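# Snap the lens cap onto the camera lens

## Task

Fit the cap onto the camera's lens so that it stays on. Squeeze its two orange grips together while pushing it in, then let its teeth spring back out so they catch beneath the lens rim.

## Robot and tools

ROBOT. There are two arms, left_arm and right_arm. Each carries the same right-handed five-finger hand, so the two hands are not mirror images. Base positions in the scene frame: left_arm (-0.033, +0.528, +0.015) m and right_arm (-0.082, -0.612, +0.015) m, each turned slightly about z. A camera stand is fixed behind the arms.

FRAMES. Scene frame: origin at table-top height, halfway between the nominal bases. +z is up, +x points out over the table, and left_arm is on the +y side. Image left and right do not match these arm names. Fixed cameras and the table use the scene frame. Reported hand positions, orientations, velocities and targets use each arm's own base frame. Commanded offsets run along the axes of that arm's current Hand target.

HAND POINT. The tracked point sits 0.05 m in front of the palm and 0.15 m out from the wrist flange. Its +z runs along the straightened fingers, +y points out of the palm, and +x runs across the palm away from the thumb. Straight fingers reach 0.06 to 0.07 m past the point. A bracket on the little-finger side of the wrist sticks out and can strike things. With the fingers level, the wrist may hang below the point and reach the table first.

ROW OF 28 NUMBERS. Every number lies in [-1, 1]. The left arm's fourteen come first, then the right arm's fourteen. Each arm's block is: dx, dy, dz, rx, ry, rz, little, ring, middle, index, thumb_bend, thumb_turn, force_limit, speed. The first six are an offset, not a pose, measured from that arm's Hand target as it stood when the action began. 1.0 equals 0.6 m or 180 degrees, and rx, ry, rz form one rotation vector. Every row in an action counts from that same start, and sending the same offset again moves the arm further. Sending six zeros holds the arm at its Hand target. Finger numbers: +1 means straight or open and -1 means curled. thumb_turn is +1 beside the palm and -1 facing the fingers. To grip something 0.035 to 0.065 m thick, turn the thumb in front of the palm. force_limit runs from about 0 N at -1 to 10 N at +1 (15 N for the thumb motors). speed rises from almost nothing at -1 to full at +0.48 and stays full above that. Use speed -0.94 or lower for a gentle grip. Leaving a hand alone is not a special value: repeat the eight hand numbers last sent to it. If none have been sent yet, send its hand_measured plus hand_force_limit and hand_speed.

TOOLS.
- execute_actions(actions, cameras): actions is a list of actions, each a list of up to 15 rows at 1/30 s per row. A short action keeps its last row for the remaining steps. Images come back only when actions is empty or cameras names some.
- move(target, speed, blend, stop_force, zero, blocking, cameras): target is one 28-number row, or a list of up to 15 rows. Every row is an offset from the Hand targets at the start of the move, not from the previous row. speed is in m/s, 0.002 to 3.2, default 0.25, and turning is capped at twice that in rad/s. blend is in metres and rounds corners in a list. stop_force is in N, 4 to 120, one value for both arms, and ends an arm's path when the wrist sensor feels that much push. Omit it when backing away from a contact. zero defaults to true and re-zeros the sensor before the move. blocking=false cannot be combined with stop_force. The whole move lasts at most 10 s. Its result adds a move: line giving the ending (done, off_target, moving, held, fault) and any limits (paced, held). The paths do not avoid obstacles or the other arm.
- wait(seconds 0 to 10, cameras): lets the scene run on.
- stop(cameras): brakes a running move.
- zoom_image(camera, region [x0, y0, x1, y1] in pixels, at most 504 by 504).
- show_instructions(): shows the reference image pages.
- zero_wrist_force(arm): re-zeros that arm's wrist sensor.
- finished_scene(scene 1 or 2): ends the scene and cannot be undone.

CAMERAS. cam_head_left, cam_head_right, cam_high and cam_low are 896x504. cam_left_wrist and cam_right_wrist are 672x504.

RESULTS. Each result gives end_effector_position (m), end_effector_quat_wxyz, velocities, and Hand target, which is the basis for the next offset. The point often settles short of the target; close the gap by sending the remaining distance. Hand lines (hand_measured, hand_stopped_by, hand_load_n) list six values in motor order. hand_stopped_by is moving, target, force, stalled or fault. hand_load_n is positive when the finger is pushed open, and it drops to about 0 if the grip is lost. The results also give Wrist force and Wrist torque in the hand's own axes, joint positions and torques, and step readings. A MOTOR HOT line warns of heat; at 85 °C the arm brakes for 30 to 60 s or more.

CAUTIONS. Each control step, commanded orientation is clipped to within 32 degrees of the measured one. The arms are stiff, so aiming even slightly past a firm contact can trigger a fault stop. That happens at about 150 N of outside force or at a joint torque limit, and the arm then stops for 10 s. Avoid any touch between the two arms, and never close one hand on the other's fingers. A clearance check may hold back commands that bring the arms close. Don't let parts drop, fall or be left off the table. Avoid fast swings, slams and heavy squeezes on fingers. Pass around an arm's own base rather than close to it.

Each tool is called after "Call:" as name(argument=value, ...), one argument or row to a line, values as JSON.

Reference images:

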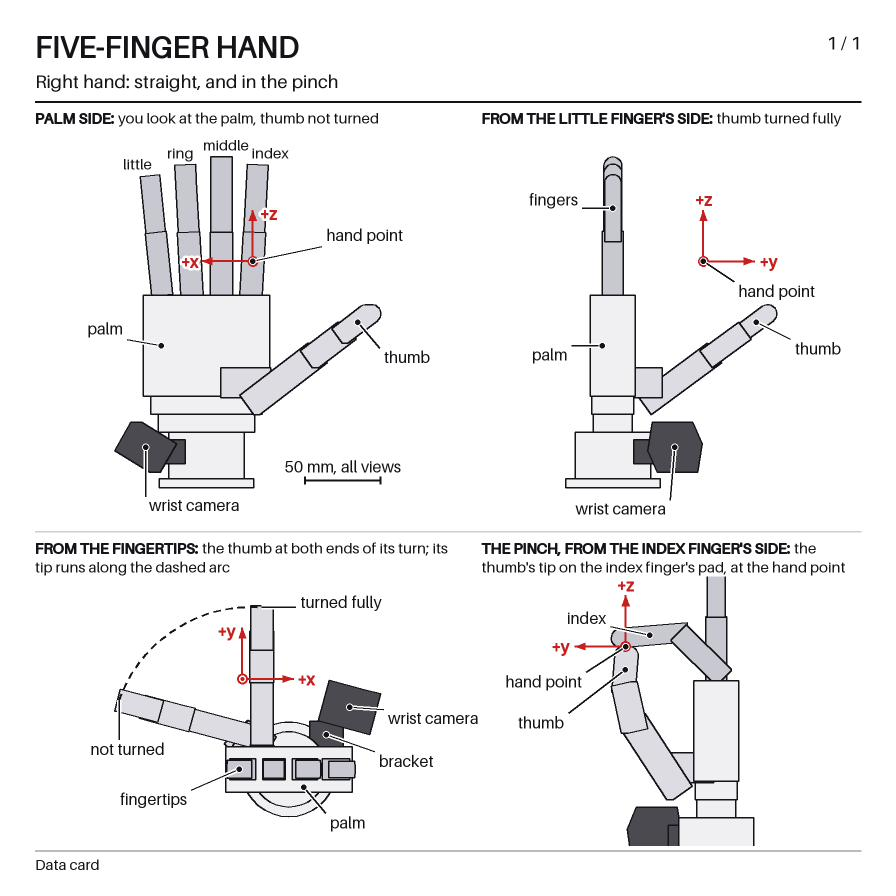

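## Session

Call:
execute_actions(
  actions=[],
)

Call:
zoom_image(
  camera="cam_high",
  region=[390, 150, 530, 290],
)

Call:
zoom_image(
  camera="cam_head_left",
  region=[330, 250, 470, 360],
)

Call:
zoom_image(
  camera="cam_low",
  region=[200, 170, 460, 310],
)

Scene clock: 0.00 s.
left_arm: end_effector_position=(+0.0244, +0.5112, +0.5942) hand_measured=(+1.000, +1.000, +1.000, +1.000, +1.000, +1.000) hand_load_n=(+0.0, +0.0, +0.0, +0.0, +0.0, +0.0) hand_stopped_by=(target, target, target, target, target, target) hand_force_limit=0.00 hand_speed=-0.80 end_effector_quat_wxyz=(+0.063, -0.616, +0.784, -0.037) | right_arm: end_effector_position=(+0.0356, -0.5595, +0.5361) hand_measured=(+1.000, +1.000, +1.000, +1.000, +1.000, +1.000) hand_load_n=(+0.0, -0.5, +0.0, +0.0, +0.0, +0.0) hand_stopped_by=(target, target, target, target, target, target) hand_force_limit=0.00 hand_speed=-0.80 end_effector_quat_wxyz=(+0.017, +0.767, +0.642, -0.005)
Joint positions: left_arm=[1.106 -1.598 1.455 1.632 1.691 -1.801] | right_arm=[-1.963 -1.525 1.506 1.566 1.544 -1.785]
Joint velocities: within noise
Joint torques (N m): no reading
Wrist force (N): no reading
Wrist torque (N m): no reading
Wrist force, peak (N): no reading
Hand target: left_arm +0.0244, +0.5112, +0.5942; +0.063, -0.616, +0.784, -0.037 | right_arm +0.0356, -0.5595, +0.5361; +0.017, +0.767, +0.642, -0.005

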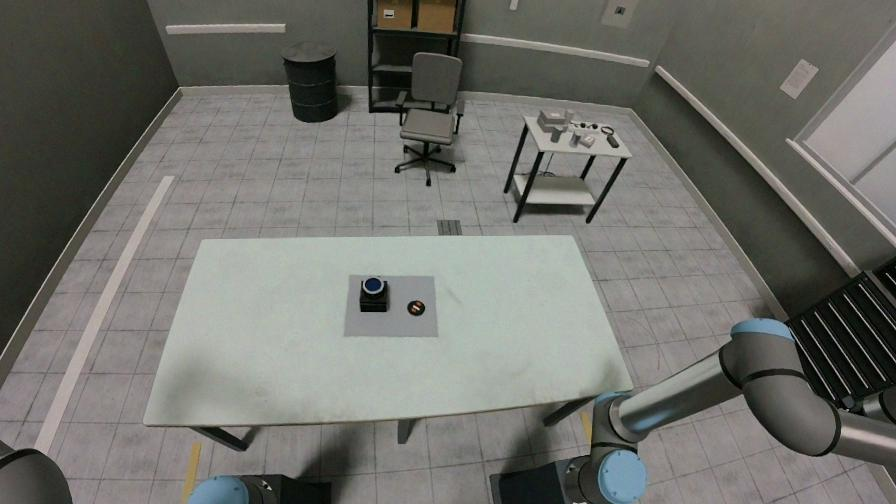

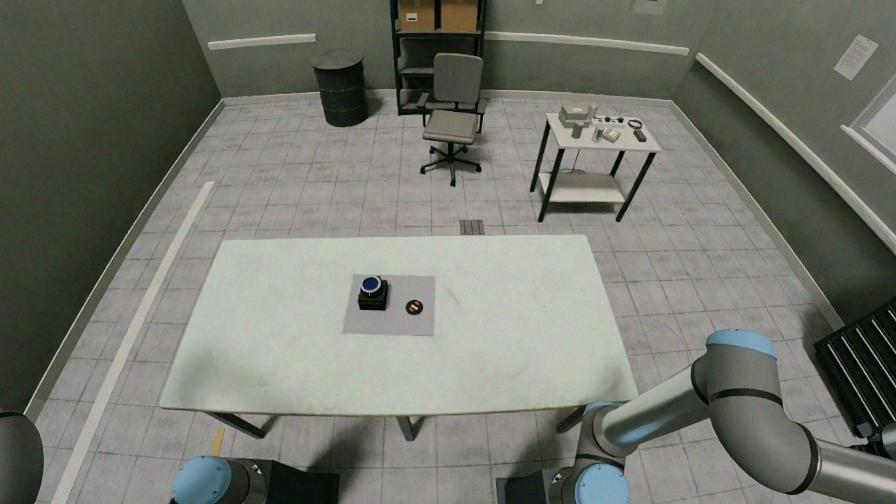

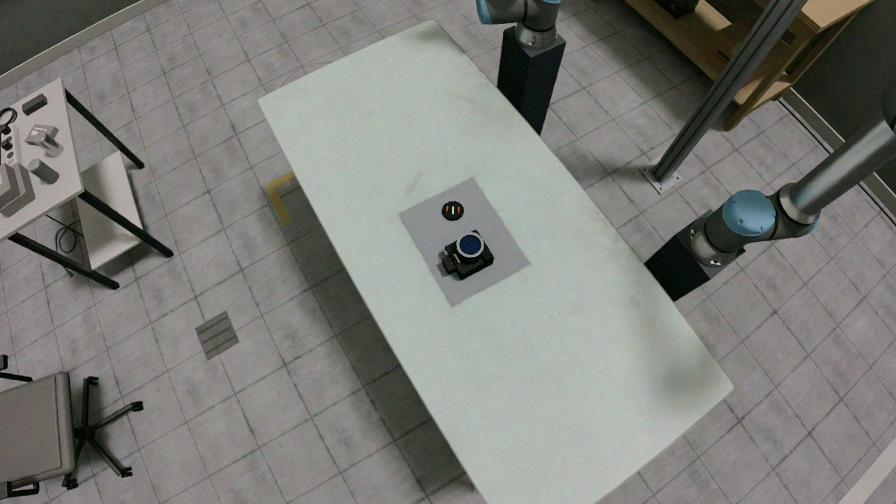

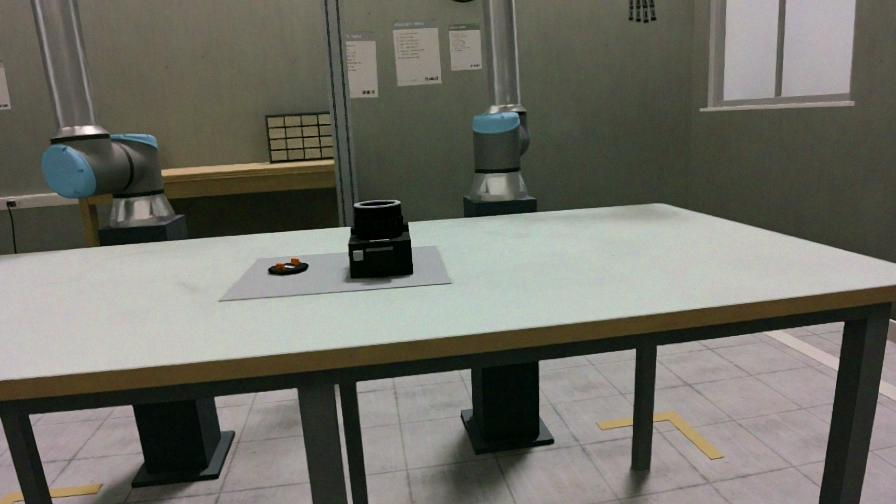

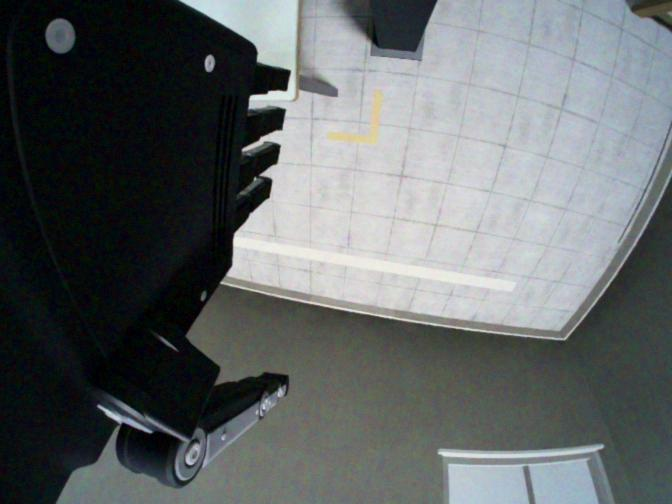

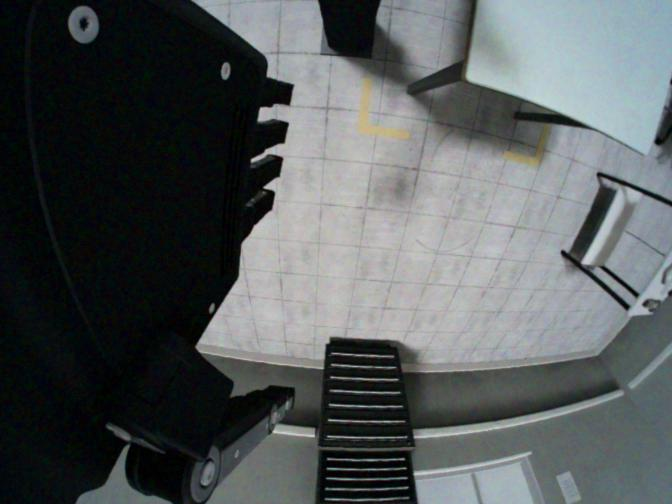

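Scaled by 3.600 from the camera's 896x504 image, which has a finer 1280x720 frame.

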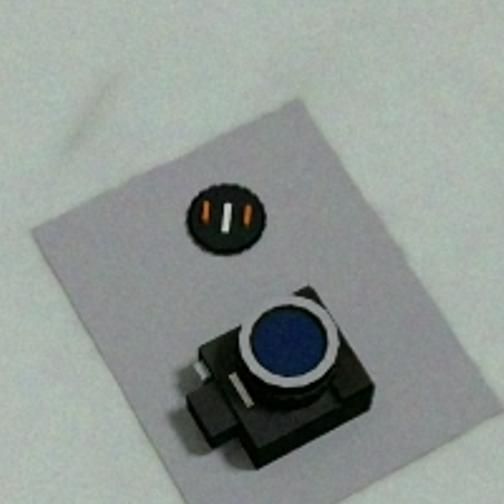

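Scaled by 3.600 from the camera's 896x504 image, which has a finer 1280x720 frame.

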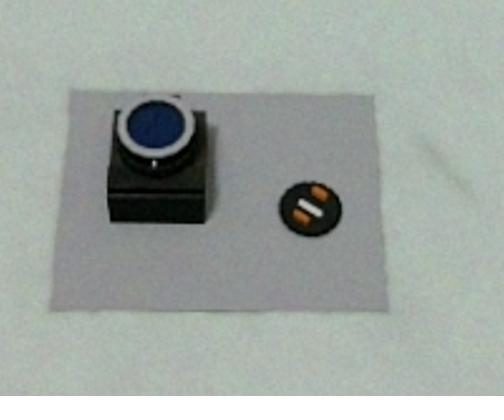

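Scaled by 1.938 from the camera's 896x504 image, which has a finer 1280x720 frame.

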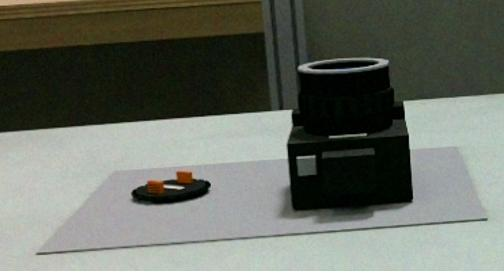

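Call:
move(
  target=[
    [0.0678,-0.6505,0.1088,0,0,0,1,1,1,0.4,0.38,-0.73,0,0.2,0,0,0,0,0,0,1,1,1,1,1,1,0,-0.8],
    [0.47,-0.9835,0.2675,0,0,0,1,1,1,0.4,0.38,-0.73,0,0.2,0,0,0,0,0,0,1,1,1,1,1,1,0,-0.8],
  ],
  blend=[0.1,0],
  speed=0.5,
)

Call:
move(
  target=[0.8395,-0.2412,0.3245,0.2986,0.1084,0.125,1,1,1,0.4,0.38,-0.73,0,0.2,0,0,0,0,0,0,1,1,1,1,1,1,0,-0.8],
  speed=0.4,
)

Call:
move(
  target=[0.1058,0.1538,0.4563,0,0,0,1,1,1,0.4,0.38,-0.73,0,0.2,0,0,0,0,0,0,1,1,1,1,1,1,0,-0.8],
  speed=0.2,
  cameras=["all"],
)

Call:
zoom_image(
  camera="cam_left_wrist",
  region=[280, 100, 520, 320],
)

Call:
zoom_image(
  camera="cam_high",
  region=[400, 160, 520, 280],
)

Call:
zoom_image(
  camera="cam_low",
  region=[220, 160, 420, 300],
)

Scene clock: 16.63 s.
left_arm: end_effector_position=(+0.5493, +0.1000, +0.5003) hand_measured=(+1.000, +1.000, +1.000, +0.400, +0.380, -0.730) hand_load_n=(+0.0, +0.0, +0.0, +0.0, +0.0, +0.0) hand_stopped_by=(target, target, target, target, target, target) hand_force_limit=0.00 hand_speed=0.20 end_effector_quat_wxyz=(+0.063, -0.616, +0.784, -0.037) | right_arm: end_effector_position=(+0.0356, -0.5595, +0.5361) hand_measured=(+1.000, +1.000, +1.000, +1.000, +1.000, +1.000) hand_load_n=(+0.0, +0.0, +0.0, +0.0, +0.0, +0.0) hand_stopped_by=(target, target, target, target, target, target) hand_force_limit=0.00 hand_speed=-0.80 end_effector_quat_wxyz=(+0.017, +0.767, +0.642, -0.005)
Joint positions: left_arm=[-0.224 -1.434 1.434 1.434 1.52 -3.123] | right_arm=[-1.963 -1.525 1.506 1.566 1.544 -1.785]
Joint torques (N m): left_arm=[-10.3 -55.44 -27.76 6.63 2.57 -0.52] | right_arm=[1.75 -43.36 -42.88 4 0.08 -0.11]
Wrist force (N): left_arm=[-0.6 0.4 -0.5] | right_arm=[-0.1 -0.3 -0.1]
Wrist torque (N m): left_arm=[-0.03 -0.01 -0.06] | right_arm=[-0.05 0.01 -0.01]
Wrist force, peak (N): left_arm=[-0.4 3.2 -0.3] | right_arm=[-0.4 0.6 0.0]
Hand target: left_arm +0.5493, +0.0999, +0.5003; +0.063, -0.616, +0.784, -0.037 | right_arm +0.0356, -0.5595, +0.5361; +0.017, +0.767, +0.642, -0.005
Off the commanded pose: left_arm 0.000 m, 0 deg | right_arm 0.000 m, 0 deg.
move: done

Scene clock: 18.60 s.
left_arm: end_effector_position=(+0.5990, -0.4199, +0.3006) hand_measured=(+1.000, +1.000, +1.000, +0.400, +0.380, -0.730) hand_load_n=(-0.5, +0.0, +0.0, +0.0, +0.0, -0.5) hand_stopped_by=(target, target, target, target, target, target) hand_force_limit=0.00 hand_speed=0.20 end_effector_quat_wxyz=(+0.209, -0.349, +0.783, -0.470) | right_arm: end_effector_position=(+0.0356, -0.5595, +0.5361) hand_measured=(+1.000, +1.000, +1.000, +1.000, +1.000, +1.000) hand_load_n=(+0.0, +0.0, +0.0, +0.5, +0.0, +0.0) hand_stopped_by=(target, target, target, target, target, target) hand_force_limit=0.00 hand_speed=-0.80 end_effector_quat_wxyz=(+0.017, +0.767, +0.642, -0.005)
Joint positions: left_arm=[-0.961 -1.542 1.916 0.127 1.37 -3.252] | right_arm=[-1.963 -1.525 1.506 1.566 1.544 -1.785]
Joint torques (N m): left_arm=[-8.37 -50.9 -53.77 -3.02 2.6 -3.52] | right_arm=[-0.22 -42.17 -41.7 3.78 0.26 0.27]
Wrist force (N): left_arm=[0.3 -1.1 1.1] | right_arm=[0.0 0.3 0.1]
Wrist torque (N m): left_arm=[-0.22 -0.05 0.42] | right_arm=[0.05 0.00 0.02]
Wrist force, peak (N): left_arm=[-3.4 0.2 -1.2] | right_arm=[0.2 0.2 0.6]
Hand target: left_arm +0.5990, -0.4200, +0.3007; +0.209, -0.349, +0.783, -0.471 | right_arm +0.0356, -0.5595, +0.5361; +0.017, +0.767, +0.642, -0.005
Off the commanded pose: left_arm 0.000 m, 0 deg | right_arm 0.000 m, 0 deg.
move: done

Scene clock: 20.53 s.
left_arm: end_effector_position=(+0.7036, -0.6002, +0.0908) hand_measured=(+1.000, +1.000, +1.000, +0.400, +0.380, -0.730) hand_load_n=(+0.0, +0.0, +0.0, +0.0, +0.0, +0.0) hand_stopped_by=(target, target, target, target, target, target) hand_force_limit=0.00 hand_speed=0.20 end_effector_quat_wxyz=(+0.209, -0.349, +0.783, -0.471) | right_arm: end_effector_position=(+0.0356, -0.5595, +0.5361) hand_measured=(+1.000, +1.000, +1.000, +1.000, +1.000, +1.000) hand_load_n=(+0.0, +0.0, +0.0, +0.0, +0.0, +0.0) hand_stopped_by=(target, target, target, target, target, target) hand_force_limit=0.00 hand_speed=-0.80 end_effector_quat_wxyz=(+0.017, +0.767, +0.642, -0.005)
Joint positions: left_arm=[-0.986 -1.067 1.71 -0.14 1.349 -3.264] | right_arm=[-1.963 -1.525 1.506 1.566 1.544 -1.785]
Joint torques (N m): left_arm=[19.37 -72.92 -22.88 2.6 1.3 -0.58] | right_arm=[1.63 -44.24 -41.55 3.58 0.5 0.28]
Wrist force (N): left_arm=[0.0 -1.3 0.1] | right_arm=[0.0 0.1 -0.2]
Wrist torque (N m): left_arm=[-0.10 0.05 0.34] | right_arm=[0.04 0.01 0.01]
Wrist force, peak (N): left_arm=[-0.1 -2.3 -1.2] | right_arm=[0.1 0.0 0.8]
Hand target: left_arm +0.7036, -0.6001, +0.0906; +0.209, -0.349, +0.783, -0.471 | right_arm +0.0356, -0.5595, +0.5361; +0.017, +0.767, +0.642, -0.005
Off the commanded pose: left_arm 0.000 m, 0 deg | right_arm 0.000 m, 0 deg.
move: done

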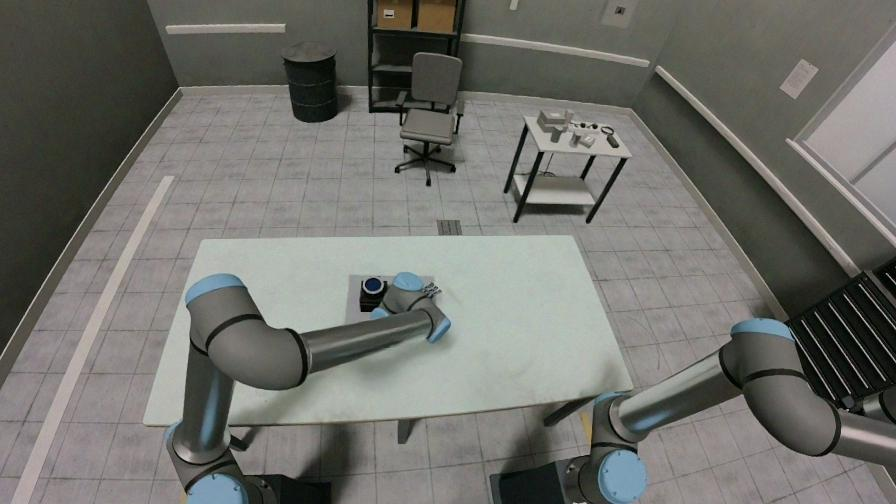

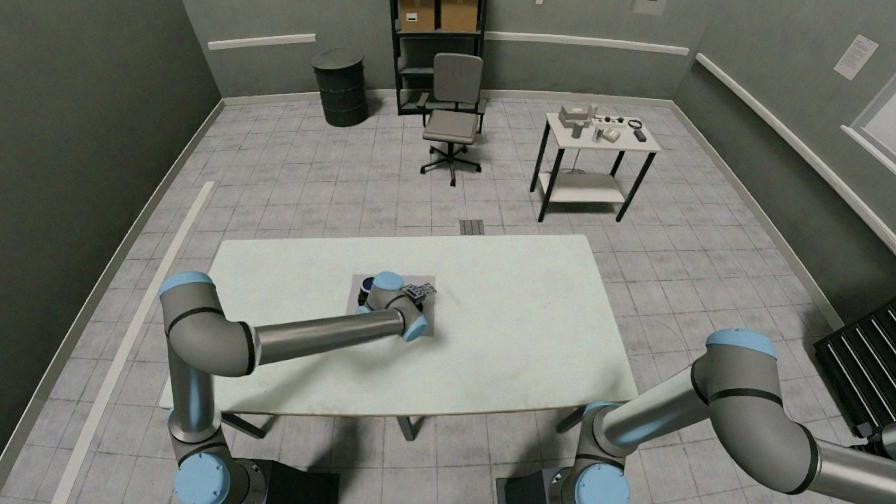

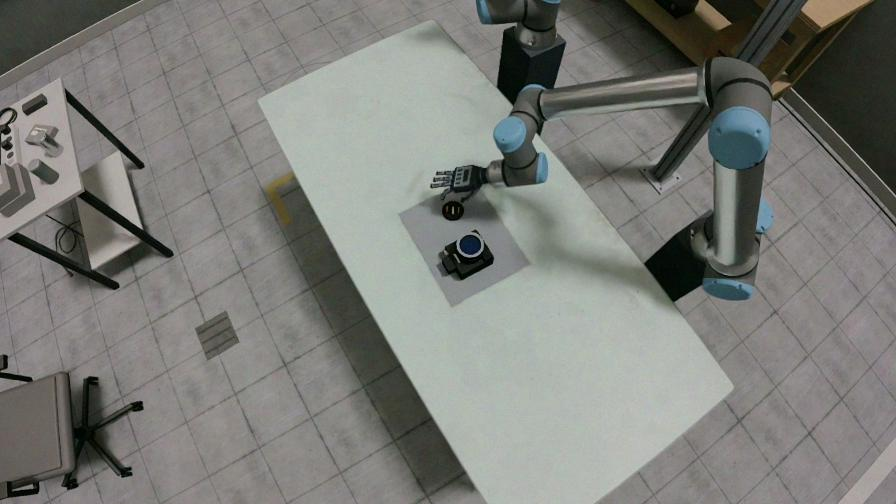

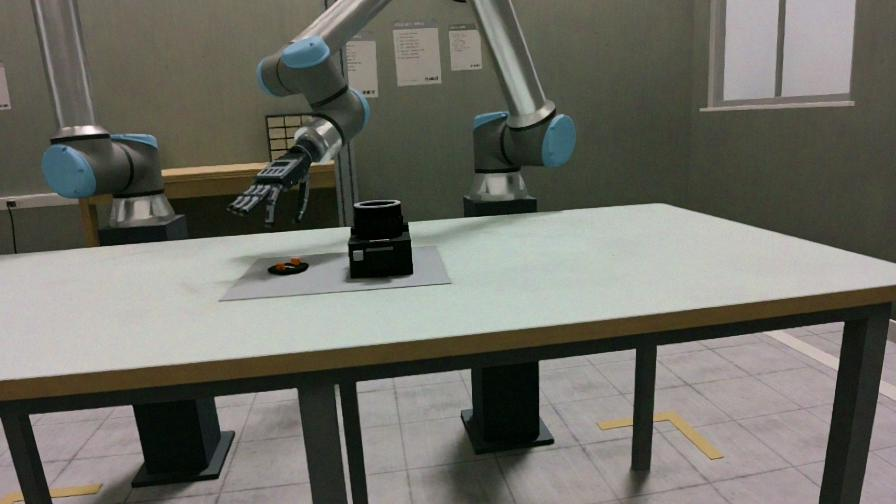

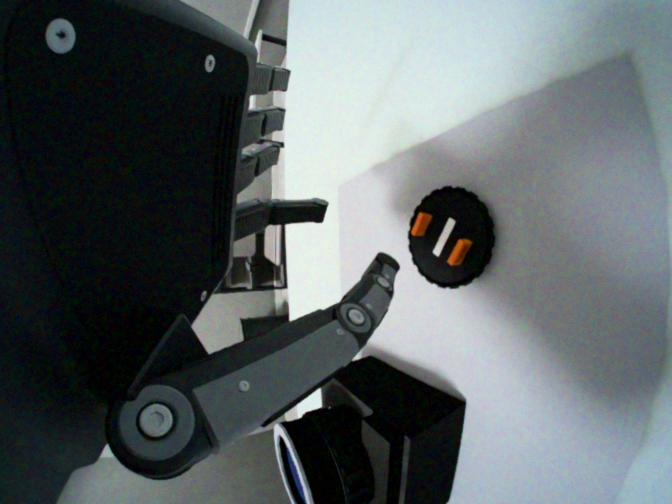

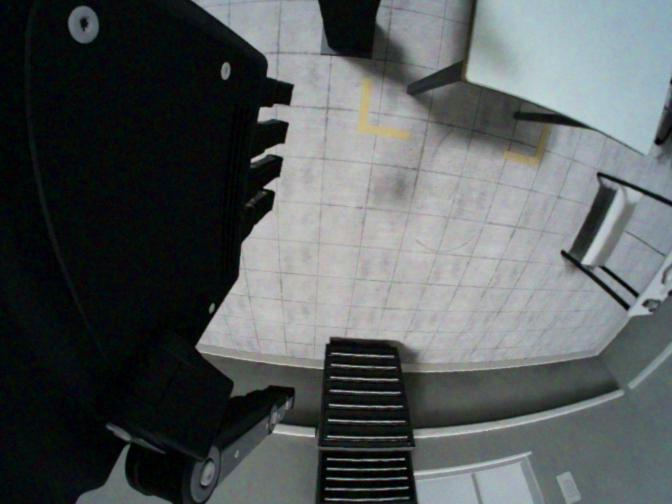

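Scaled by 2.100 from the camera's 672x504 image, which has a finer 960x720 frame.

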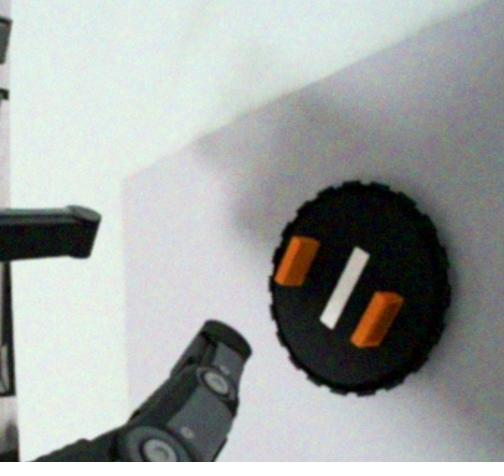

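Scaled by 4.200 from the camera's 896x504 image, which has a finer 1280x720 frame.

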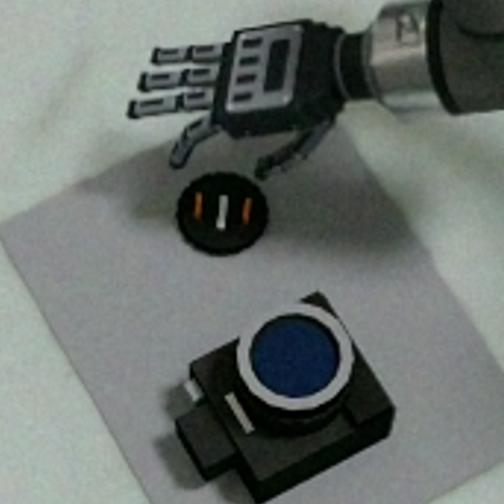

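Scaled by 2.520 from the camera's 896x504 image, which has a finer 1280x720 frame.

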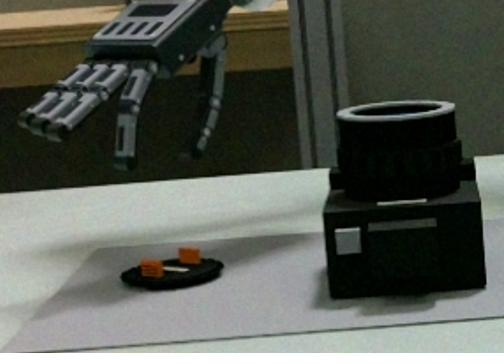

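Call:
move(
  target=[-0.0067,0.0877,0.0503,0,0,0,1,1,1,0.4,0.38,-0.73,0,0.2,0,0,0,0,0,0,1,1,1,1,1,1,0,-0.8],
  speed=0.12,
  stop_force=8,
  cameras=["cam_left_wrist","cam_high","cam_low"],
)

Call:
zoom_image(
  camera="cam_left_wrist",
  region=[300, 150, 440, 310],
)

Call:
zoom_image(
  camera="cam_high",
  region=[415, 165, 495, 235],
)

Call:
zoom_image(
  camera="cam_low",
  region=[240, 220, 340, 290],
)

Scene clock: 29.47 s.
left_arm: end_effector_position=(+0.7076, -0.5984, +0.0300) hand_measured=(+1.000, +1.000, +1.000, +0.400, +0.380, -0.730) hand_load_n=(+0.0, +0.0, +0.0, +0.0, +0.0, +0.0) hand_stopped_by=(target, target, target, target, target, target) hand_force_limit=0.00 hand_speed=0.20 end_effector_quat_wxyz=(+0.209, -0.349, +0.783, -0.471) | right_arm: end_effector_position=(+0.0356, -0.5595, +0.5361) hand_measured=(+1.000, +1.000, +1.000, +1.000, +1.000, +1.000) hand_load_n=(+0.0, +0.0, +0.0, +0.0, +0.0, +0.0) hand_stopped_by=(target, target, target, target, target, target) hand_force_limit=0.00 hand_speed=-0.80 end_effector_quat_wxyz=(+0.017, +0.767, +0.642, -0.005)
Joint positions: left_arm=[-0.98 -1.001 1.735 -0.232 1.354 -3.261] | right_arm=[-1.963 -1.525 1.506 1.566 1.544 -1.785]
Joint torques (N m): left_arm=[-8.33 -100.06 -44.76 1.49 -2.45 -1.46] | right_arm=[2.52 -43.55 -41.45 3.68 0.21 0.35]
Wrist force (N): left_arm=[0.0 -1.5 0.5] | right_arm=[0.1 0.1 0.1]
Wrist torque (N m): left_arm=[-0.13 0.00 0.06] | right_arm=[0.01 -0.01 0.01]
Wrist force, peak (N): left_arm=[-0.5 -2.7 -0.6] | right_arm=[0.4 0.5 0.2]
Hand target: left_arm +0.7076, -0.5984, +0.0300; +0.209, -0.349, +0.783, -0.471 | right_arm +0.0356, -0.5595, +0.5361; +0.017, +0.767, +0.642, -0.005
Off the commanded pose: left_arm 0.000 m, 0 deg | right_arm 0.000 m, 0 deg.
move: done
Images, in order (width x height): cam_high 896x504, cam_low 896x504, cam_left_wrist 672x504.

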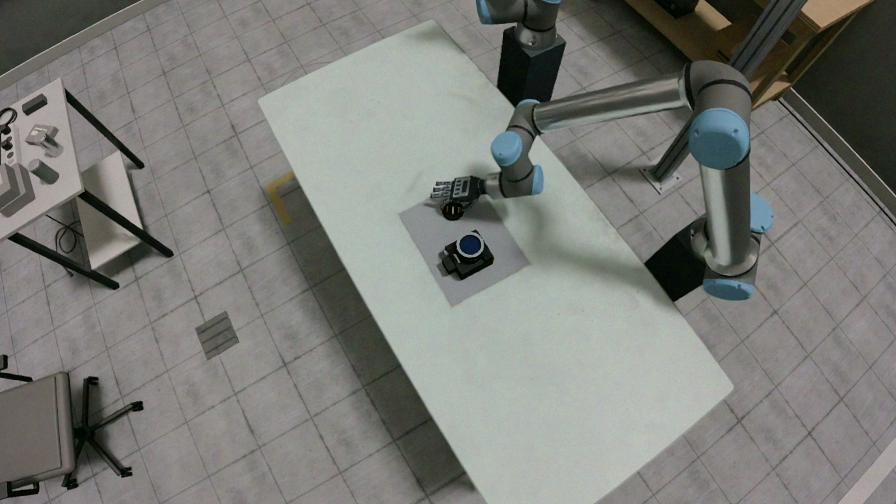

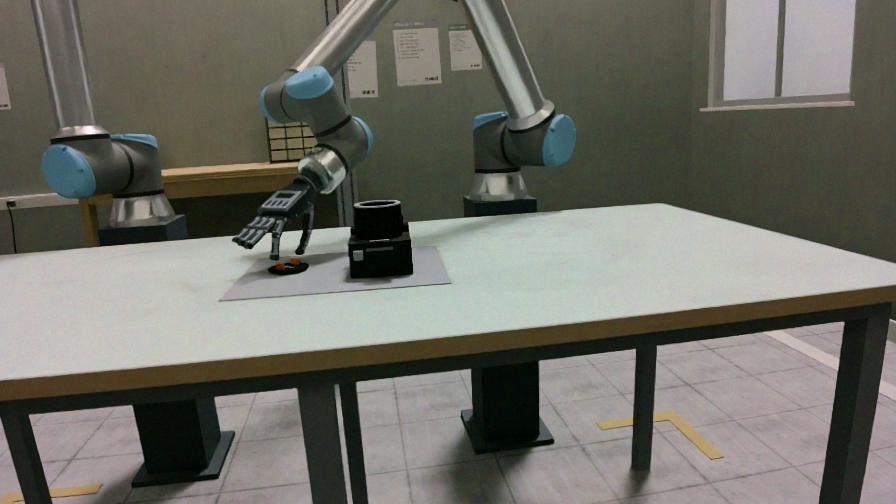

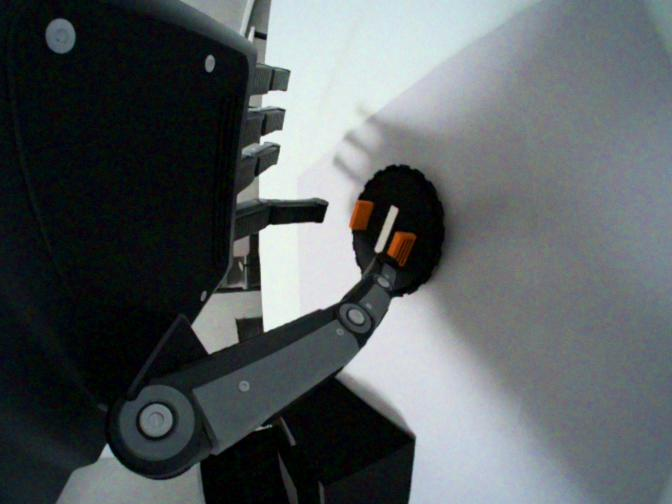

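Scaled by 3.150 from the camera's 672x504 image, which has a finer 960x720 frame.

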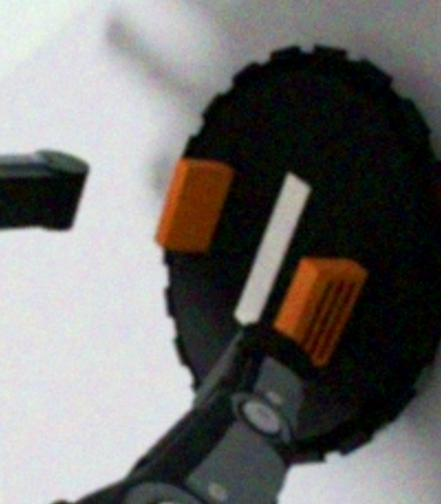

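Scaled by 6.300 from the camera's 896x504 image, which has a finer 1280x720 frame.

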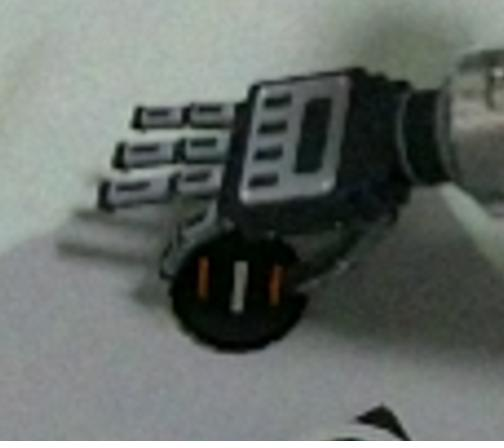

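Scaled by 5.040 from the camera's 896x504 image, which has a finer 1280x720 frame.

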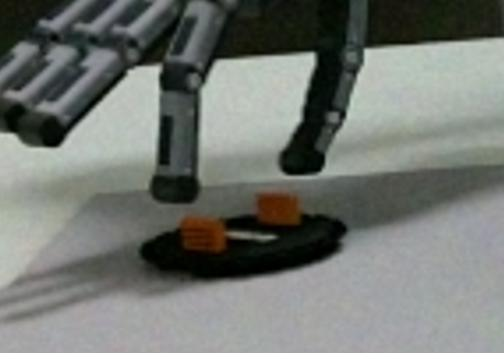

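Call:
move(
  target=[0.0013,0.0244,0.012,0,0,0,1,1,1,0.4,0.38,-0.73,-0.7,0.2,0,0,0,0,0,0,1,1,1,1,1,1,0,-0.8],
  speed=0.03,
  stop_force=5,
  cameras=["cam_left_wrist","cam_high","cam_low"],
)

Call:
zoom_image(
  camera="cam_left_wrist",
  region=[300, 150, 440, 310],
)

Call:
zoom_image(
  camera="cam_low",
  region=[260, 230, 320, 280],
)

Call:
zoom_image(
  camera="cam_high",
  region=[415, 165, 495, 235],
)

Scene clock: 39.83 s.
left_arm: end_effector_position=(+0.7067, -0.5987, +0.0137) hand_measured=(+1.000, +1.000, +1.000, +0.400, +0.380, -0.730) hand_load_n=(-0.5, +0.0, +0.0, +0.0, +0.0, +0.0) hand_stopped_by=(target, target, target, target, target, target) hand_force_limit=-0.70 hand_speed=0.20 end_effector_quat_wxyz=(+0.209, -0.349, +0.783, -0.471) | right_arm: end_effector_position=(+0.0356, -0.5595, +0.5361) hand_measured=(+1.000, +1.000, +1.000, +1.000, +1.000, +1.000) hand_load_n=(+0.0, +0.0, +0.0, +0.0, +0.0, +0.0) hand_stopped_by=(target, target, target, target, target, target) hand_force_limit=0.00 hand_speed=-0.80 end_effector_quat_wxyz=(+0.017, +0.767, +0.642, -0.005)
Joint positions: left_arm=[-0.981 -0.983 1.742 -0.256 1.353 -3.261] | right_arm=[-1.963 -1.525 1.506 1.566 1.544 -1.785]
Joint torques (N m): left_arm=[4.6 -100.25 -43.27 3.08 -0.75 -1.78] | right_arm=[2.76 -44.33 -41.92 3.51 0.27 0.31]
Wrist force (N): left_arm=[0.3 -1.3 0.4] | right_arm=[0.2 0.0 0.1]
Wrist torque (N m): left_arm=[-0.11 -0.06 0.22] | right_arm=[0.00 -0.04 0.01]
Wrist force, peak (N): left_arm=[0.0 -2.3 -0.1] | right_arm=[0.7 0.2 0.5]
Hand target: left_arm +0.7067, -0.5987, +0.0137; +0.209, -0.349, +0.783, -0.471 | right_arm +0.0356, -0.5595, +0.5361; +0.017, +0.767, +0.642, -0.005
Off the commanded pose: left_arm 0.000 m, 0 deg | right_arm 0.000 m, 0 deg.
move: done
Images, in order (width x height): cam_high 896x504, cam_low 896x504, cam_left_wrist 672x504.

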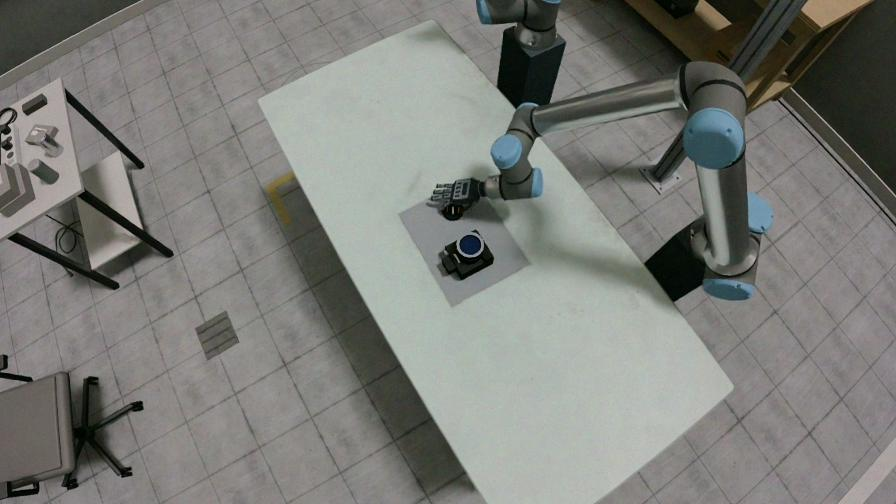

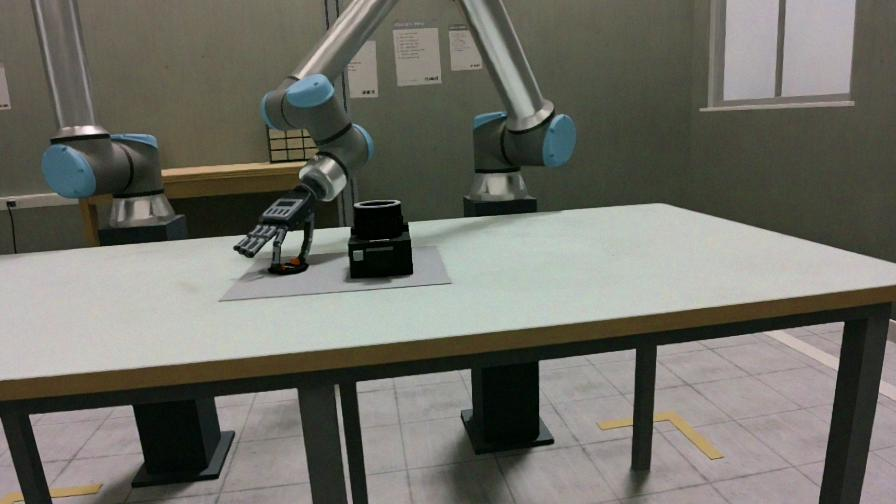

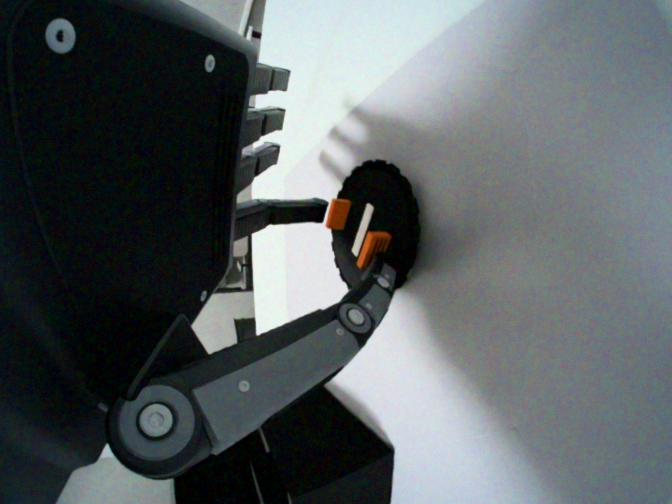

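Scaled by 3.150 from the camera's 672x504 image, which has a finer 960x720 frame.

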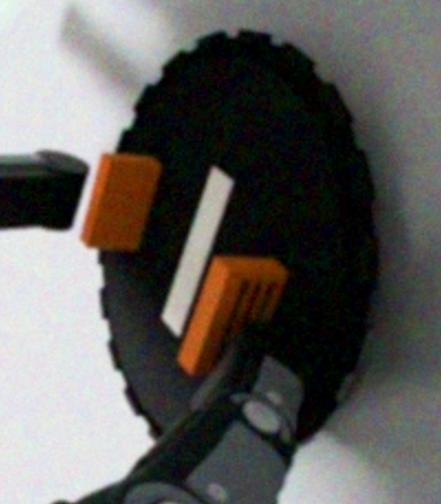

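Scaled by 8.400 from the camera's 896x504 image, which has a finer 1280x720 frame.

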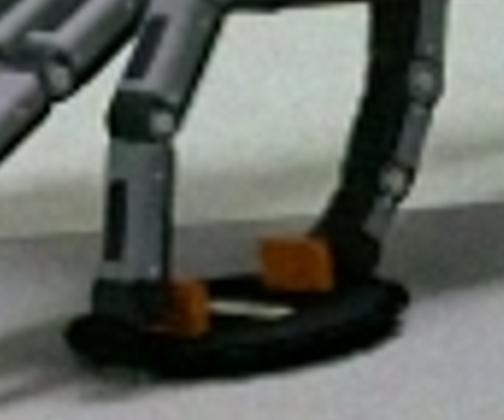

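Scaled by 6.300 from the camera's 896x504 image, which has a finer 1280x720 frame.

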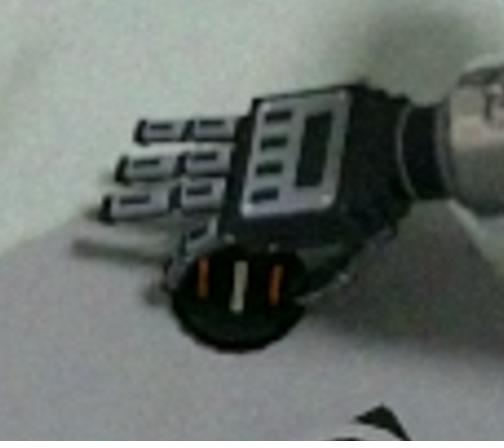

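Call:
move(
  target=[0.005,-0.0004,0.0007,0,0,0,1,1,1,0.4,0.38,-0.73,-0.7,0.2,0,0,0,0,0,0,1,1,1,1,1,1,0,-0.8],
  speed=0.03,
)

Call:
execute_actions(
  actions=[
    [[0,0,0,0,0,0,1,1,1,0.2,0.38,-0.73,-0.7,-0.92,0,0,0,0,0,0,1,1,1,1,1,1,0,-0.8]],
    [[0,0,0,0,0,0,1,1,1,0.2,0.38,-0.73,-0.7,-0.92,0,0,0,0,0,0,1,1,1,1,1,1,0,-0.8]],
    [[0,0,0,0,0,0,1,1,1,0.2,0.38,-0.73,-0.7,-0.92,0,0,0,0,0,0,1,1,1,1,1,1,0,-0.8]],
    [[0,0,0,0,0,0,1,1,1,0.2,0.28,-0.73,-0.6,-0.92,0,0,0,0,0,0,1,1,1,1,1,1,0,-0.8]],
    [[0,0,0,0,0,0,1,1,1,0.2,0.28,-0.73,-0.6,-0.92,0,0,0,0,0,0,1,1,1,1,1,1,0,-0.8]],
    [[0,0,0,0,0,0,1,1,1,0.2,0.28,-0.73,-0.6,-0.92,0,0,0,0,0,0,1,1,1,1,1,1,0,-0.8]],
  ],
  cameras=["cam_left_wrist","cam_high","cam_low"],
)

Call:
zoom_image(
  camera="cam_left_wrist",
  region=[300, 150, 440, 310],
)

Call:
zoom_image(
  camera="cam_low",
  region=[260, 230, 320, 280],
)

Scene clock: 44.70 s.
left_arm: end_effector_position=(+0.7050, -0.6013, +0.0137) hand_measured=(+1.000, +1.000, +1.000, +0.400, +0.380, -0.730) hand_load_n=(+0.0, +0.0, +0.0, +0.5, +0.0, +0.0) hand_stopped_by=(target, target, target, target, target, target) hand_force_limit=-0.70 hand_speed=0.20 end_effector_quat_wxyz=(+0.209, -0.349, +0.783, -0.471) | right_arm: end_effector_position=(+0.0356, -0.5595, +0.5361) hand_measured=(+1.000, +1.000, +1.000, +1.000, +1.000, +1.000) hand_load_n=(+0.0, +0.0, +0.0, +0.0, +0.0, +0.0) hand_stopped_by=(target, target, target, target, target, target) hand_force_limit=0.00 hand_speed=-0.80 end_effector_quat_wxyz=(+0.017, +0.767, +0.642, -0.005)
Joint positions: left_arm=[-0.986 -0.982 1.74 -0.255 1.349 -3.263] | right_arm=[-1.963 -1.525 1.506 1.566 1.544 -1.785]
Joint torques (N m): left_arm=[2.5 -67.76 -44.14 2.5 -2.31 -2.96] | right_arm=[-0.9 -43.48 -41.51 3.81 0.49 0.65]
Wrist force (N): left_arm=[0.2 -1.3 0.6] | right_arm=[0.0 0.3 0.4]
Wrist torque (N m): left_arm=[-0.12 -0.05 0.35] | right_arm=[0.02 -0.01 0.01]
Wrist force, peak (N): left_arm=[0.5 -2.0 0.3] | right_arm=[0.6 0.1 0.4]
Hand target: left_arm +0.7051, -0.6012, +0.0137; +0.209, -0.349, +0.783, -0.471 | right_arm +0.0356, -0.5595, +0.5361; +0.017, +0.767, +0.642, -0.005
Off the commanded pose: left_arm 0.000 m, 0 deg | right_arm 0.000 m, 0 deg.
move: done

Scene clock: 47.90 s.
left_arm: end_effector_position=(+0.7051, -0.6012, +0.0137) hand_measured=(+1.000, +1.000, +1.000, +0.260, +0.364, -0.730) hand_load_n=(+0.0, -0.5, +0.0, +3.5, +3.0, +0.0) hand_stopped_by=(target, target, target, force, force, target) hand_force_limit=-0.60 hand_speed=-0.92 end_effector_quat_wxyz=(+0.209, -0.349, +0.783, -0.471) | right_arm: end_effector_position=(+0.0356, -0.5595, +0.5361) hand_measured=(+1.000, +1.000, +1.000, +1.000, +1.000, +1.000) hand_load_n=(+0.0, +0.0, +0.0, +0.0, +0.0, +0.0) hand_stopped_by=(target, target, target, target, target, target) hand_force_limit=0.00 hand_speed=-0.80 end_effector_quat_wxyz=(+0.017, +0.767, +0.642, -0.005)
Joint positions: left_arm=[-0.985 -0.982 1.74 -0.255 1.349 -3.263] | right_arm=[-1.963 -1.525 1.506 1.566 1.544 -1.785]
Joint torques (N m): left_arm=[13.47 -69.52 -21.6 -0.74 1.56 2.72] | right_arm=[-1.01 -43.72 -42.02 4.27 0.55 0.72]
Wrist force (N): left_arm=[0.6 -2.3 0.0] | right_arm=[0.0 0.1 0.1]
Wrist torque (N m): left_arm=[-0.04 -0.08 0.36] | right_arm=[0.02 0.00 0.01]
Wrist force, peak (N): left_arm=[0.4 -3.2 0.0] | right_arm=[-0.2 0.5 0.4]
Hand target: left_arm +0.7051, -0.6012, +0.0137; +0.209, -0.349, +0.783, -0.471 | right_arm +0.0356, -0.5595, +0.5361; +0.017, +0.767, +0.642, -0.005
Off the commanded pose: left_arm 0.000 m, 0 deg | right_arm 0.000 m, 0 deg.
Step readings (end_effector_position of left_arm | right_arm):
0: (+0.7050, -0.6013, +0.0137) | (+0.0356, -0.5595, +0.5361)
1: (+0.7050, -0.6013, +0.0137) | (+0.0356, -0.5595, +0.5361)
2: (+0.7050, -0.6013, +0.0137) | (+0.0356, -0.5595, +0.5361)
4: (+0.7050, -0.6013, +0.0137) | (+0.0356, -0.5595, +0.5361)
8: (+0.7050, -0.6013, +0.0137) | (+0.0356, -0.5595, +0.5361)
15: (+0.7050, -0.6013, +0.0137) | (+0.0356, -0.5595, +0.5361)
16: (+0.7050, -0.6013, +0.0137) | (+0.0356, -0.5595, +0.5361)
17: (+0.7050, -0.6013, +0.0137) | (+0.0356, -0.5595, +0.5361)
19: (+0.7050, -0.6013, +0.0137) | (+0.0356, -0.5595, +0.5361)
23: (+0.7050, -0.6013, +0.0137) | (+0.0356, -0.5595, +0.5361)
30: (+0.7051, -0.6013, +0.0137) | (+0.0356, -0.5595, +0.5361)
31: (+0.7051, -0.6013, +0.0137) | (+0.0356, -0.5595, +0.5361)
32: (+0.7051, -0.6013, +0.0137) | (+0.0356, -0.5595, +0.5361)
34: (+0.7051, -0.6013, +0.0137) | (+0.0356, -0.5595, +0.5361)
38: (+0.7051, -0.6013, +0.0137) | (+0.0356, -0.5595, +0.5361)
45: (+0.7051, -0.6013, +0.0137) | (+0.0356, -0.5595, +0.5361)
46: (+0.7051, -0.6013, +0.0137) | (+0.0356, -0.5595, +0.5361)
47: (+0.7051, -0.6013, +0.0137) | (+0.0356, -0.5595, +0.5361)
49: (+0.7051, -0.6013, +0.0137) | (+0.0356, -0.5595, +0.5361)
53: (+0.7051, -0.6013, +0.0137) | (+0.0356, -0.5595, +0.5361)
60: (+0.7051, -0.6013, +0.0137) | (+0.0356, -0.5595, +0.5361)
61: (+0.7051, -0.6013, +0.0137) | (+0.0356, -0.5595, +0.5361)
62: (+0.7051, -0.6013, +0.0137) | (+0.0356, -0.5595, +0.5361)
64: (+0.7051, -0.6013, +0.0137) | (+0.0356, -0.5595, +0.5361)
68: (+0.7051, -0.6013, +0.0137) | (+0.0356, -0.5595, +0.5361)
75: (+0.7051, -0.6013, +0.0137) | (+0.0356, -0.5595, +0.5361)
76: (+0.7051, -0.6013, +0.0137) | (+0.0356, -0.5595, +0.5361)
77: (+0.7051, -0.6013, +0.0137) | (+0.0356, -0.5595, +0.5361)
79: (+0.7051, -0.6013, +0.0137) | (+0.0356, -0.5595, +0.5361)
83: (+0.7051, -0.6013, +0.0137) | (+0.0356, -0.5595, +0.5361)
90: (+0.7051, -0.6013, +0.0137) | (+0.0356, -0.5595, +0.5361)
Images, in order (width x height): cam_high 896x504, cam_low 896x504, cam_left_wrist 672x504.

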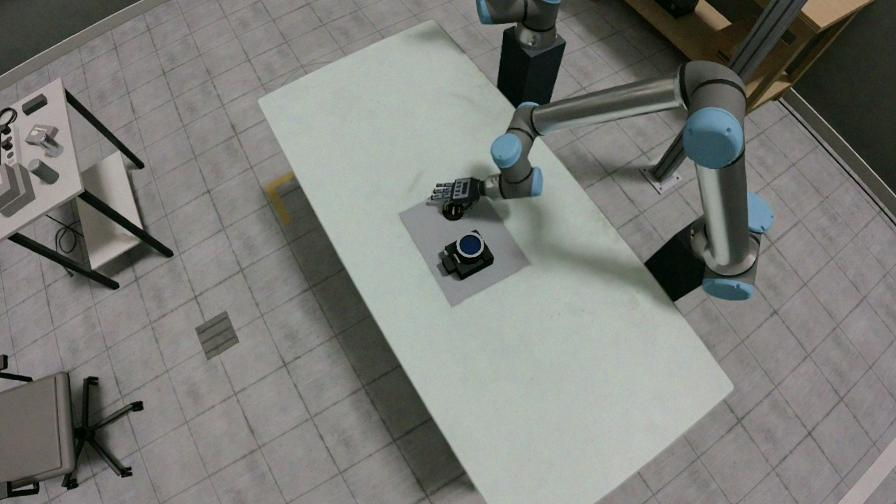

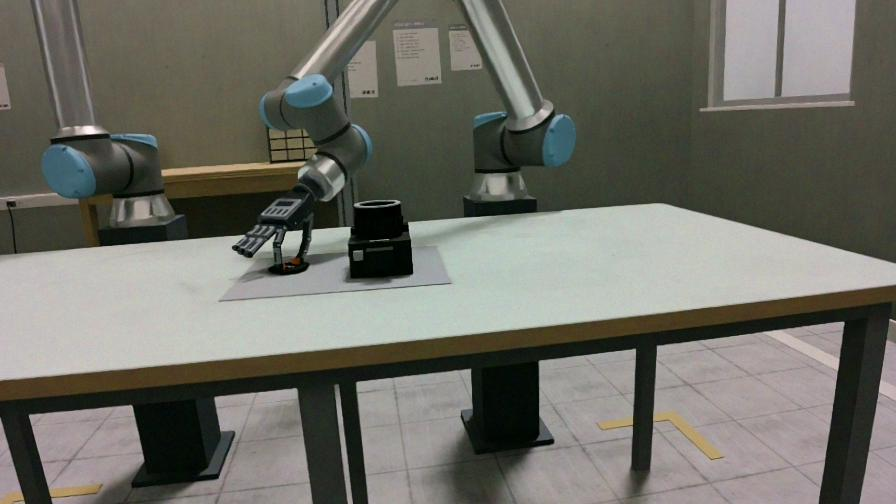

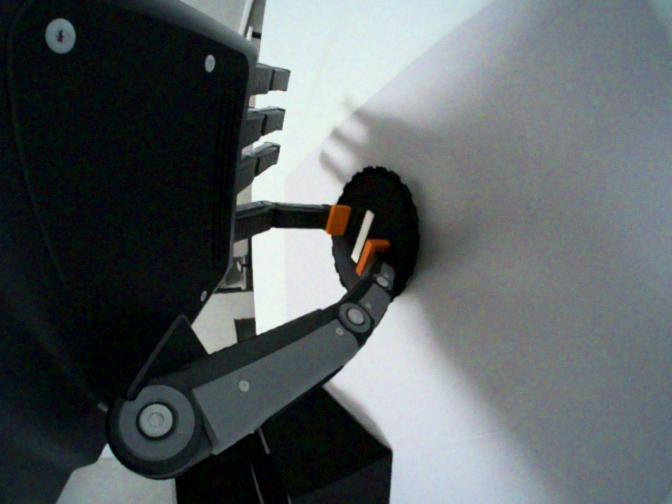

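Scaled by 3.150 from the camera's 672x504 image, which has a finer 960x720 frame.

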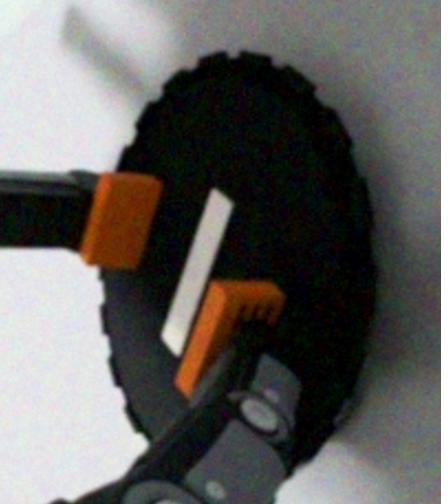

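Scaled by 8.400 from the camera's 896x504 image, which has a finer 1280x720 frame.

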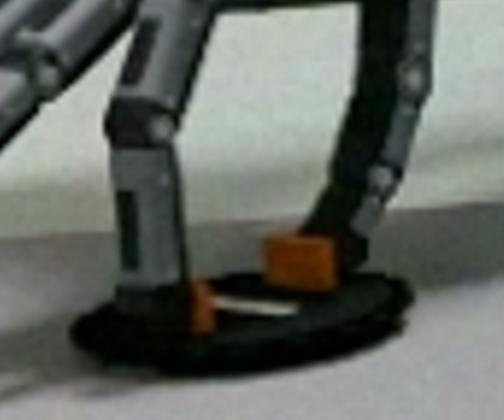

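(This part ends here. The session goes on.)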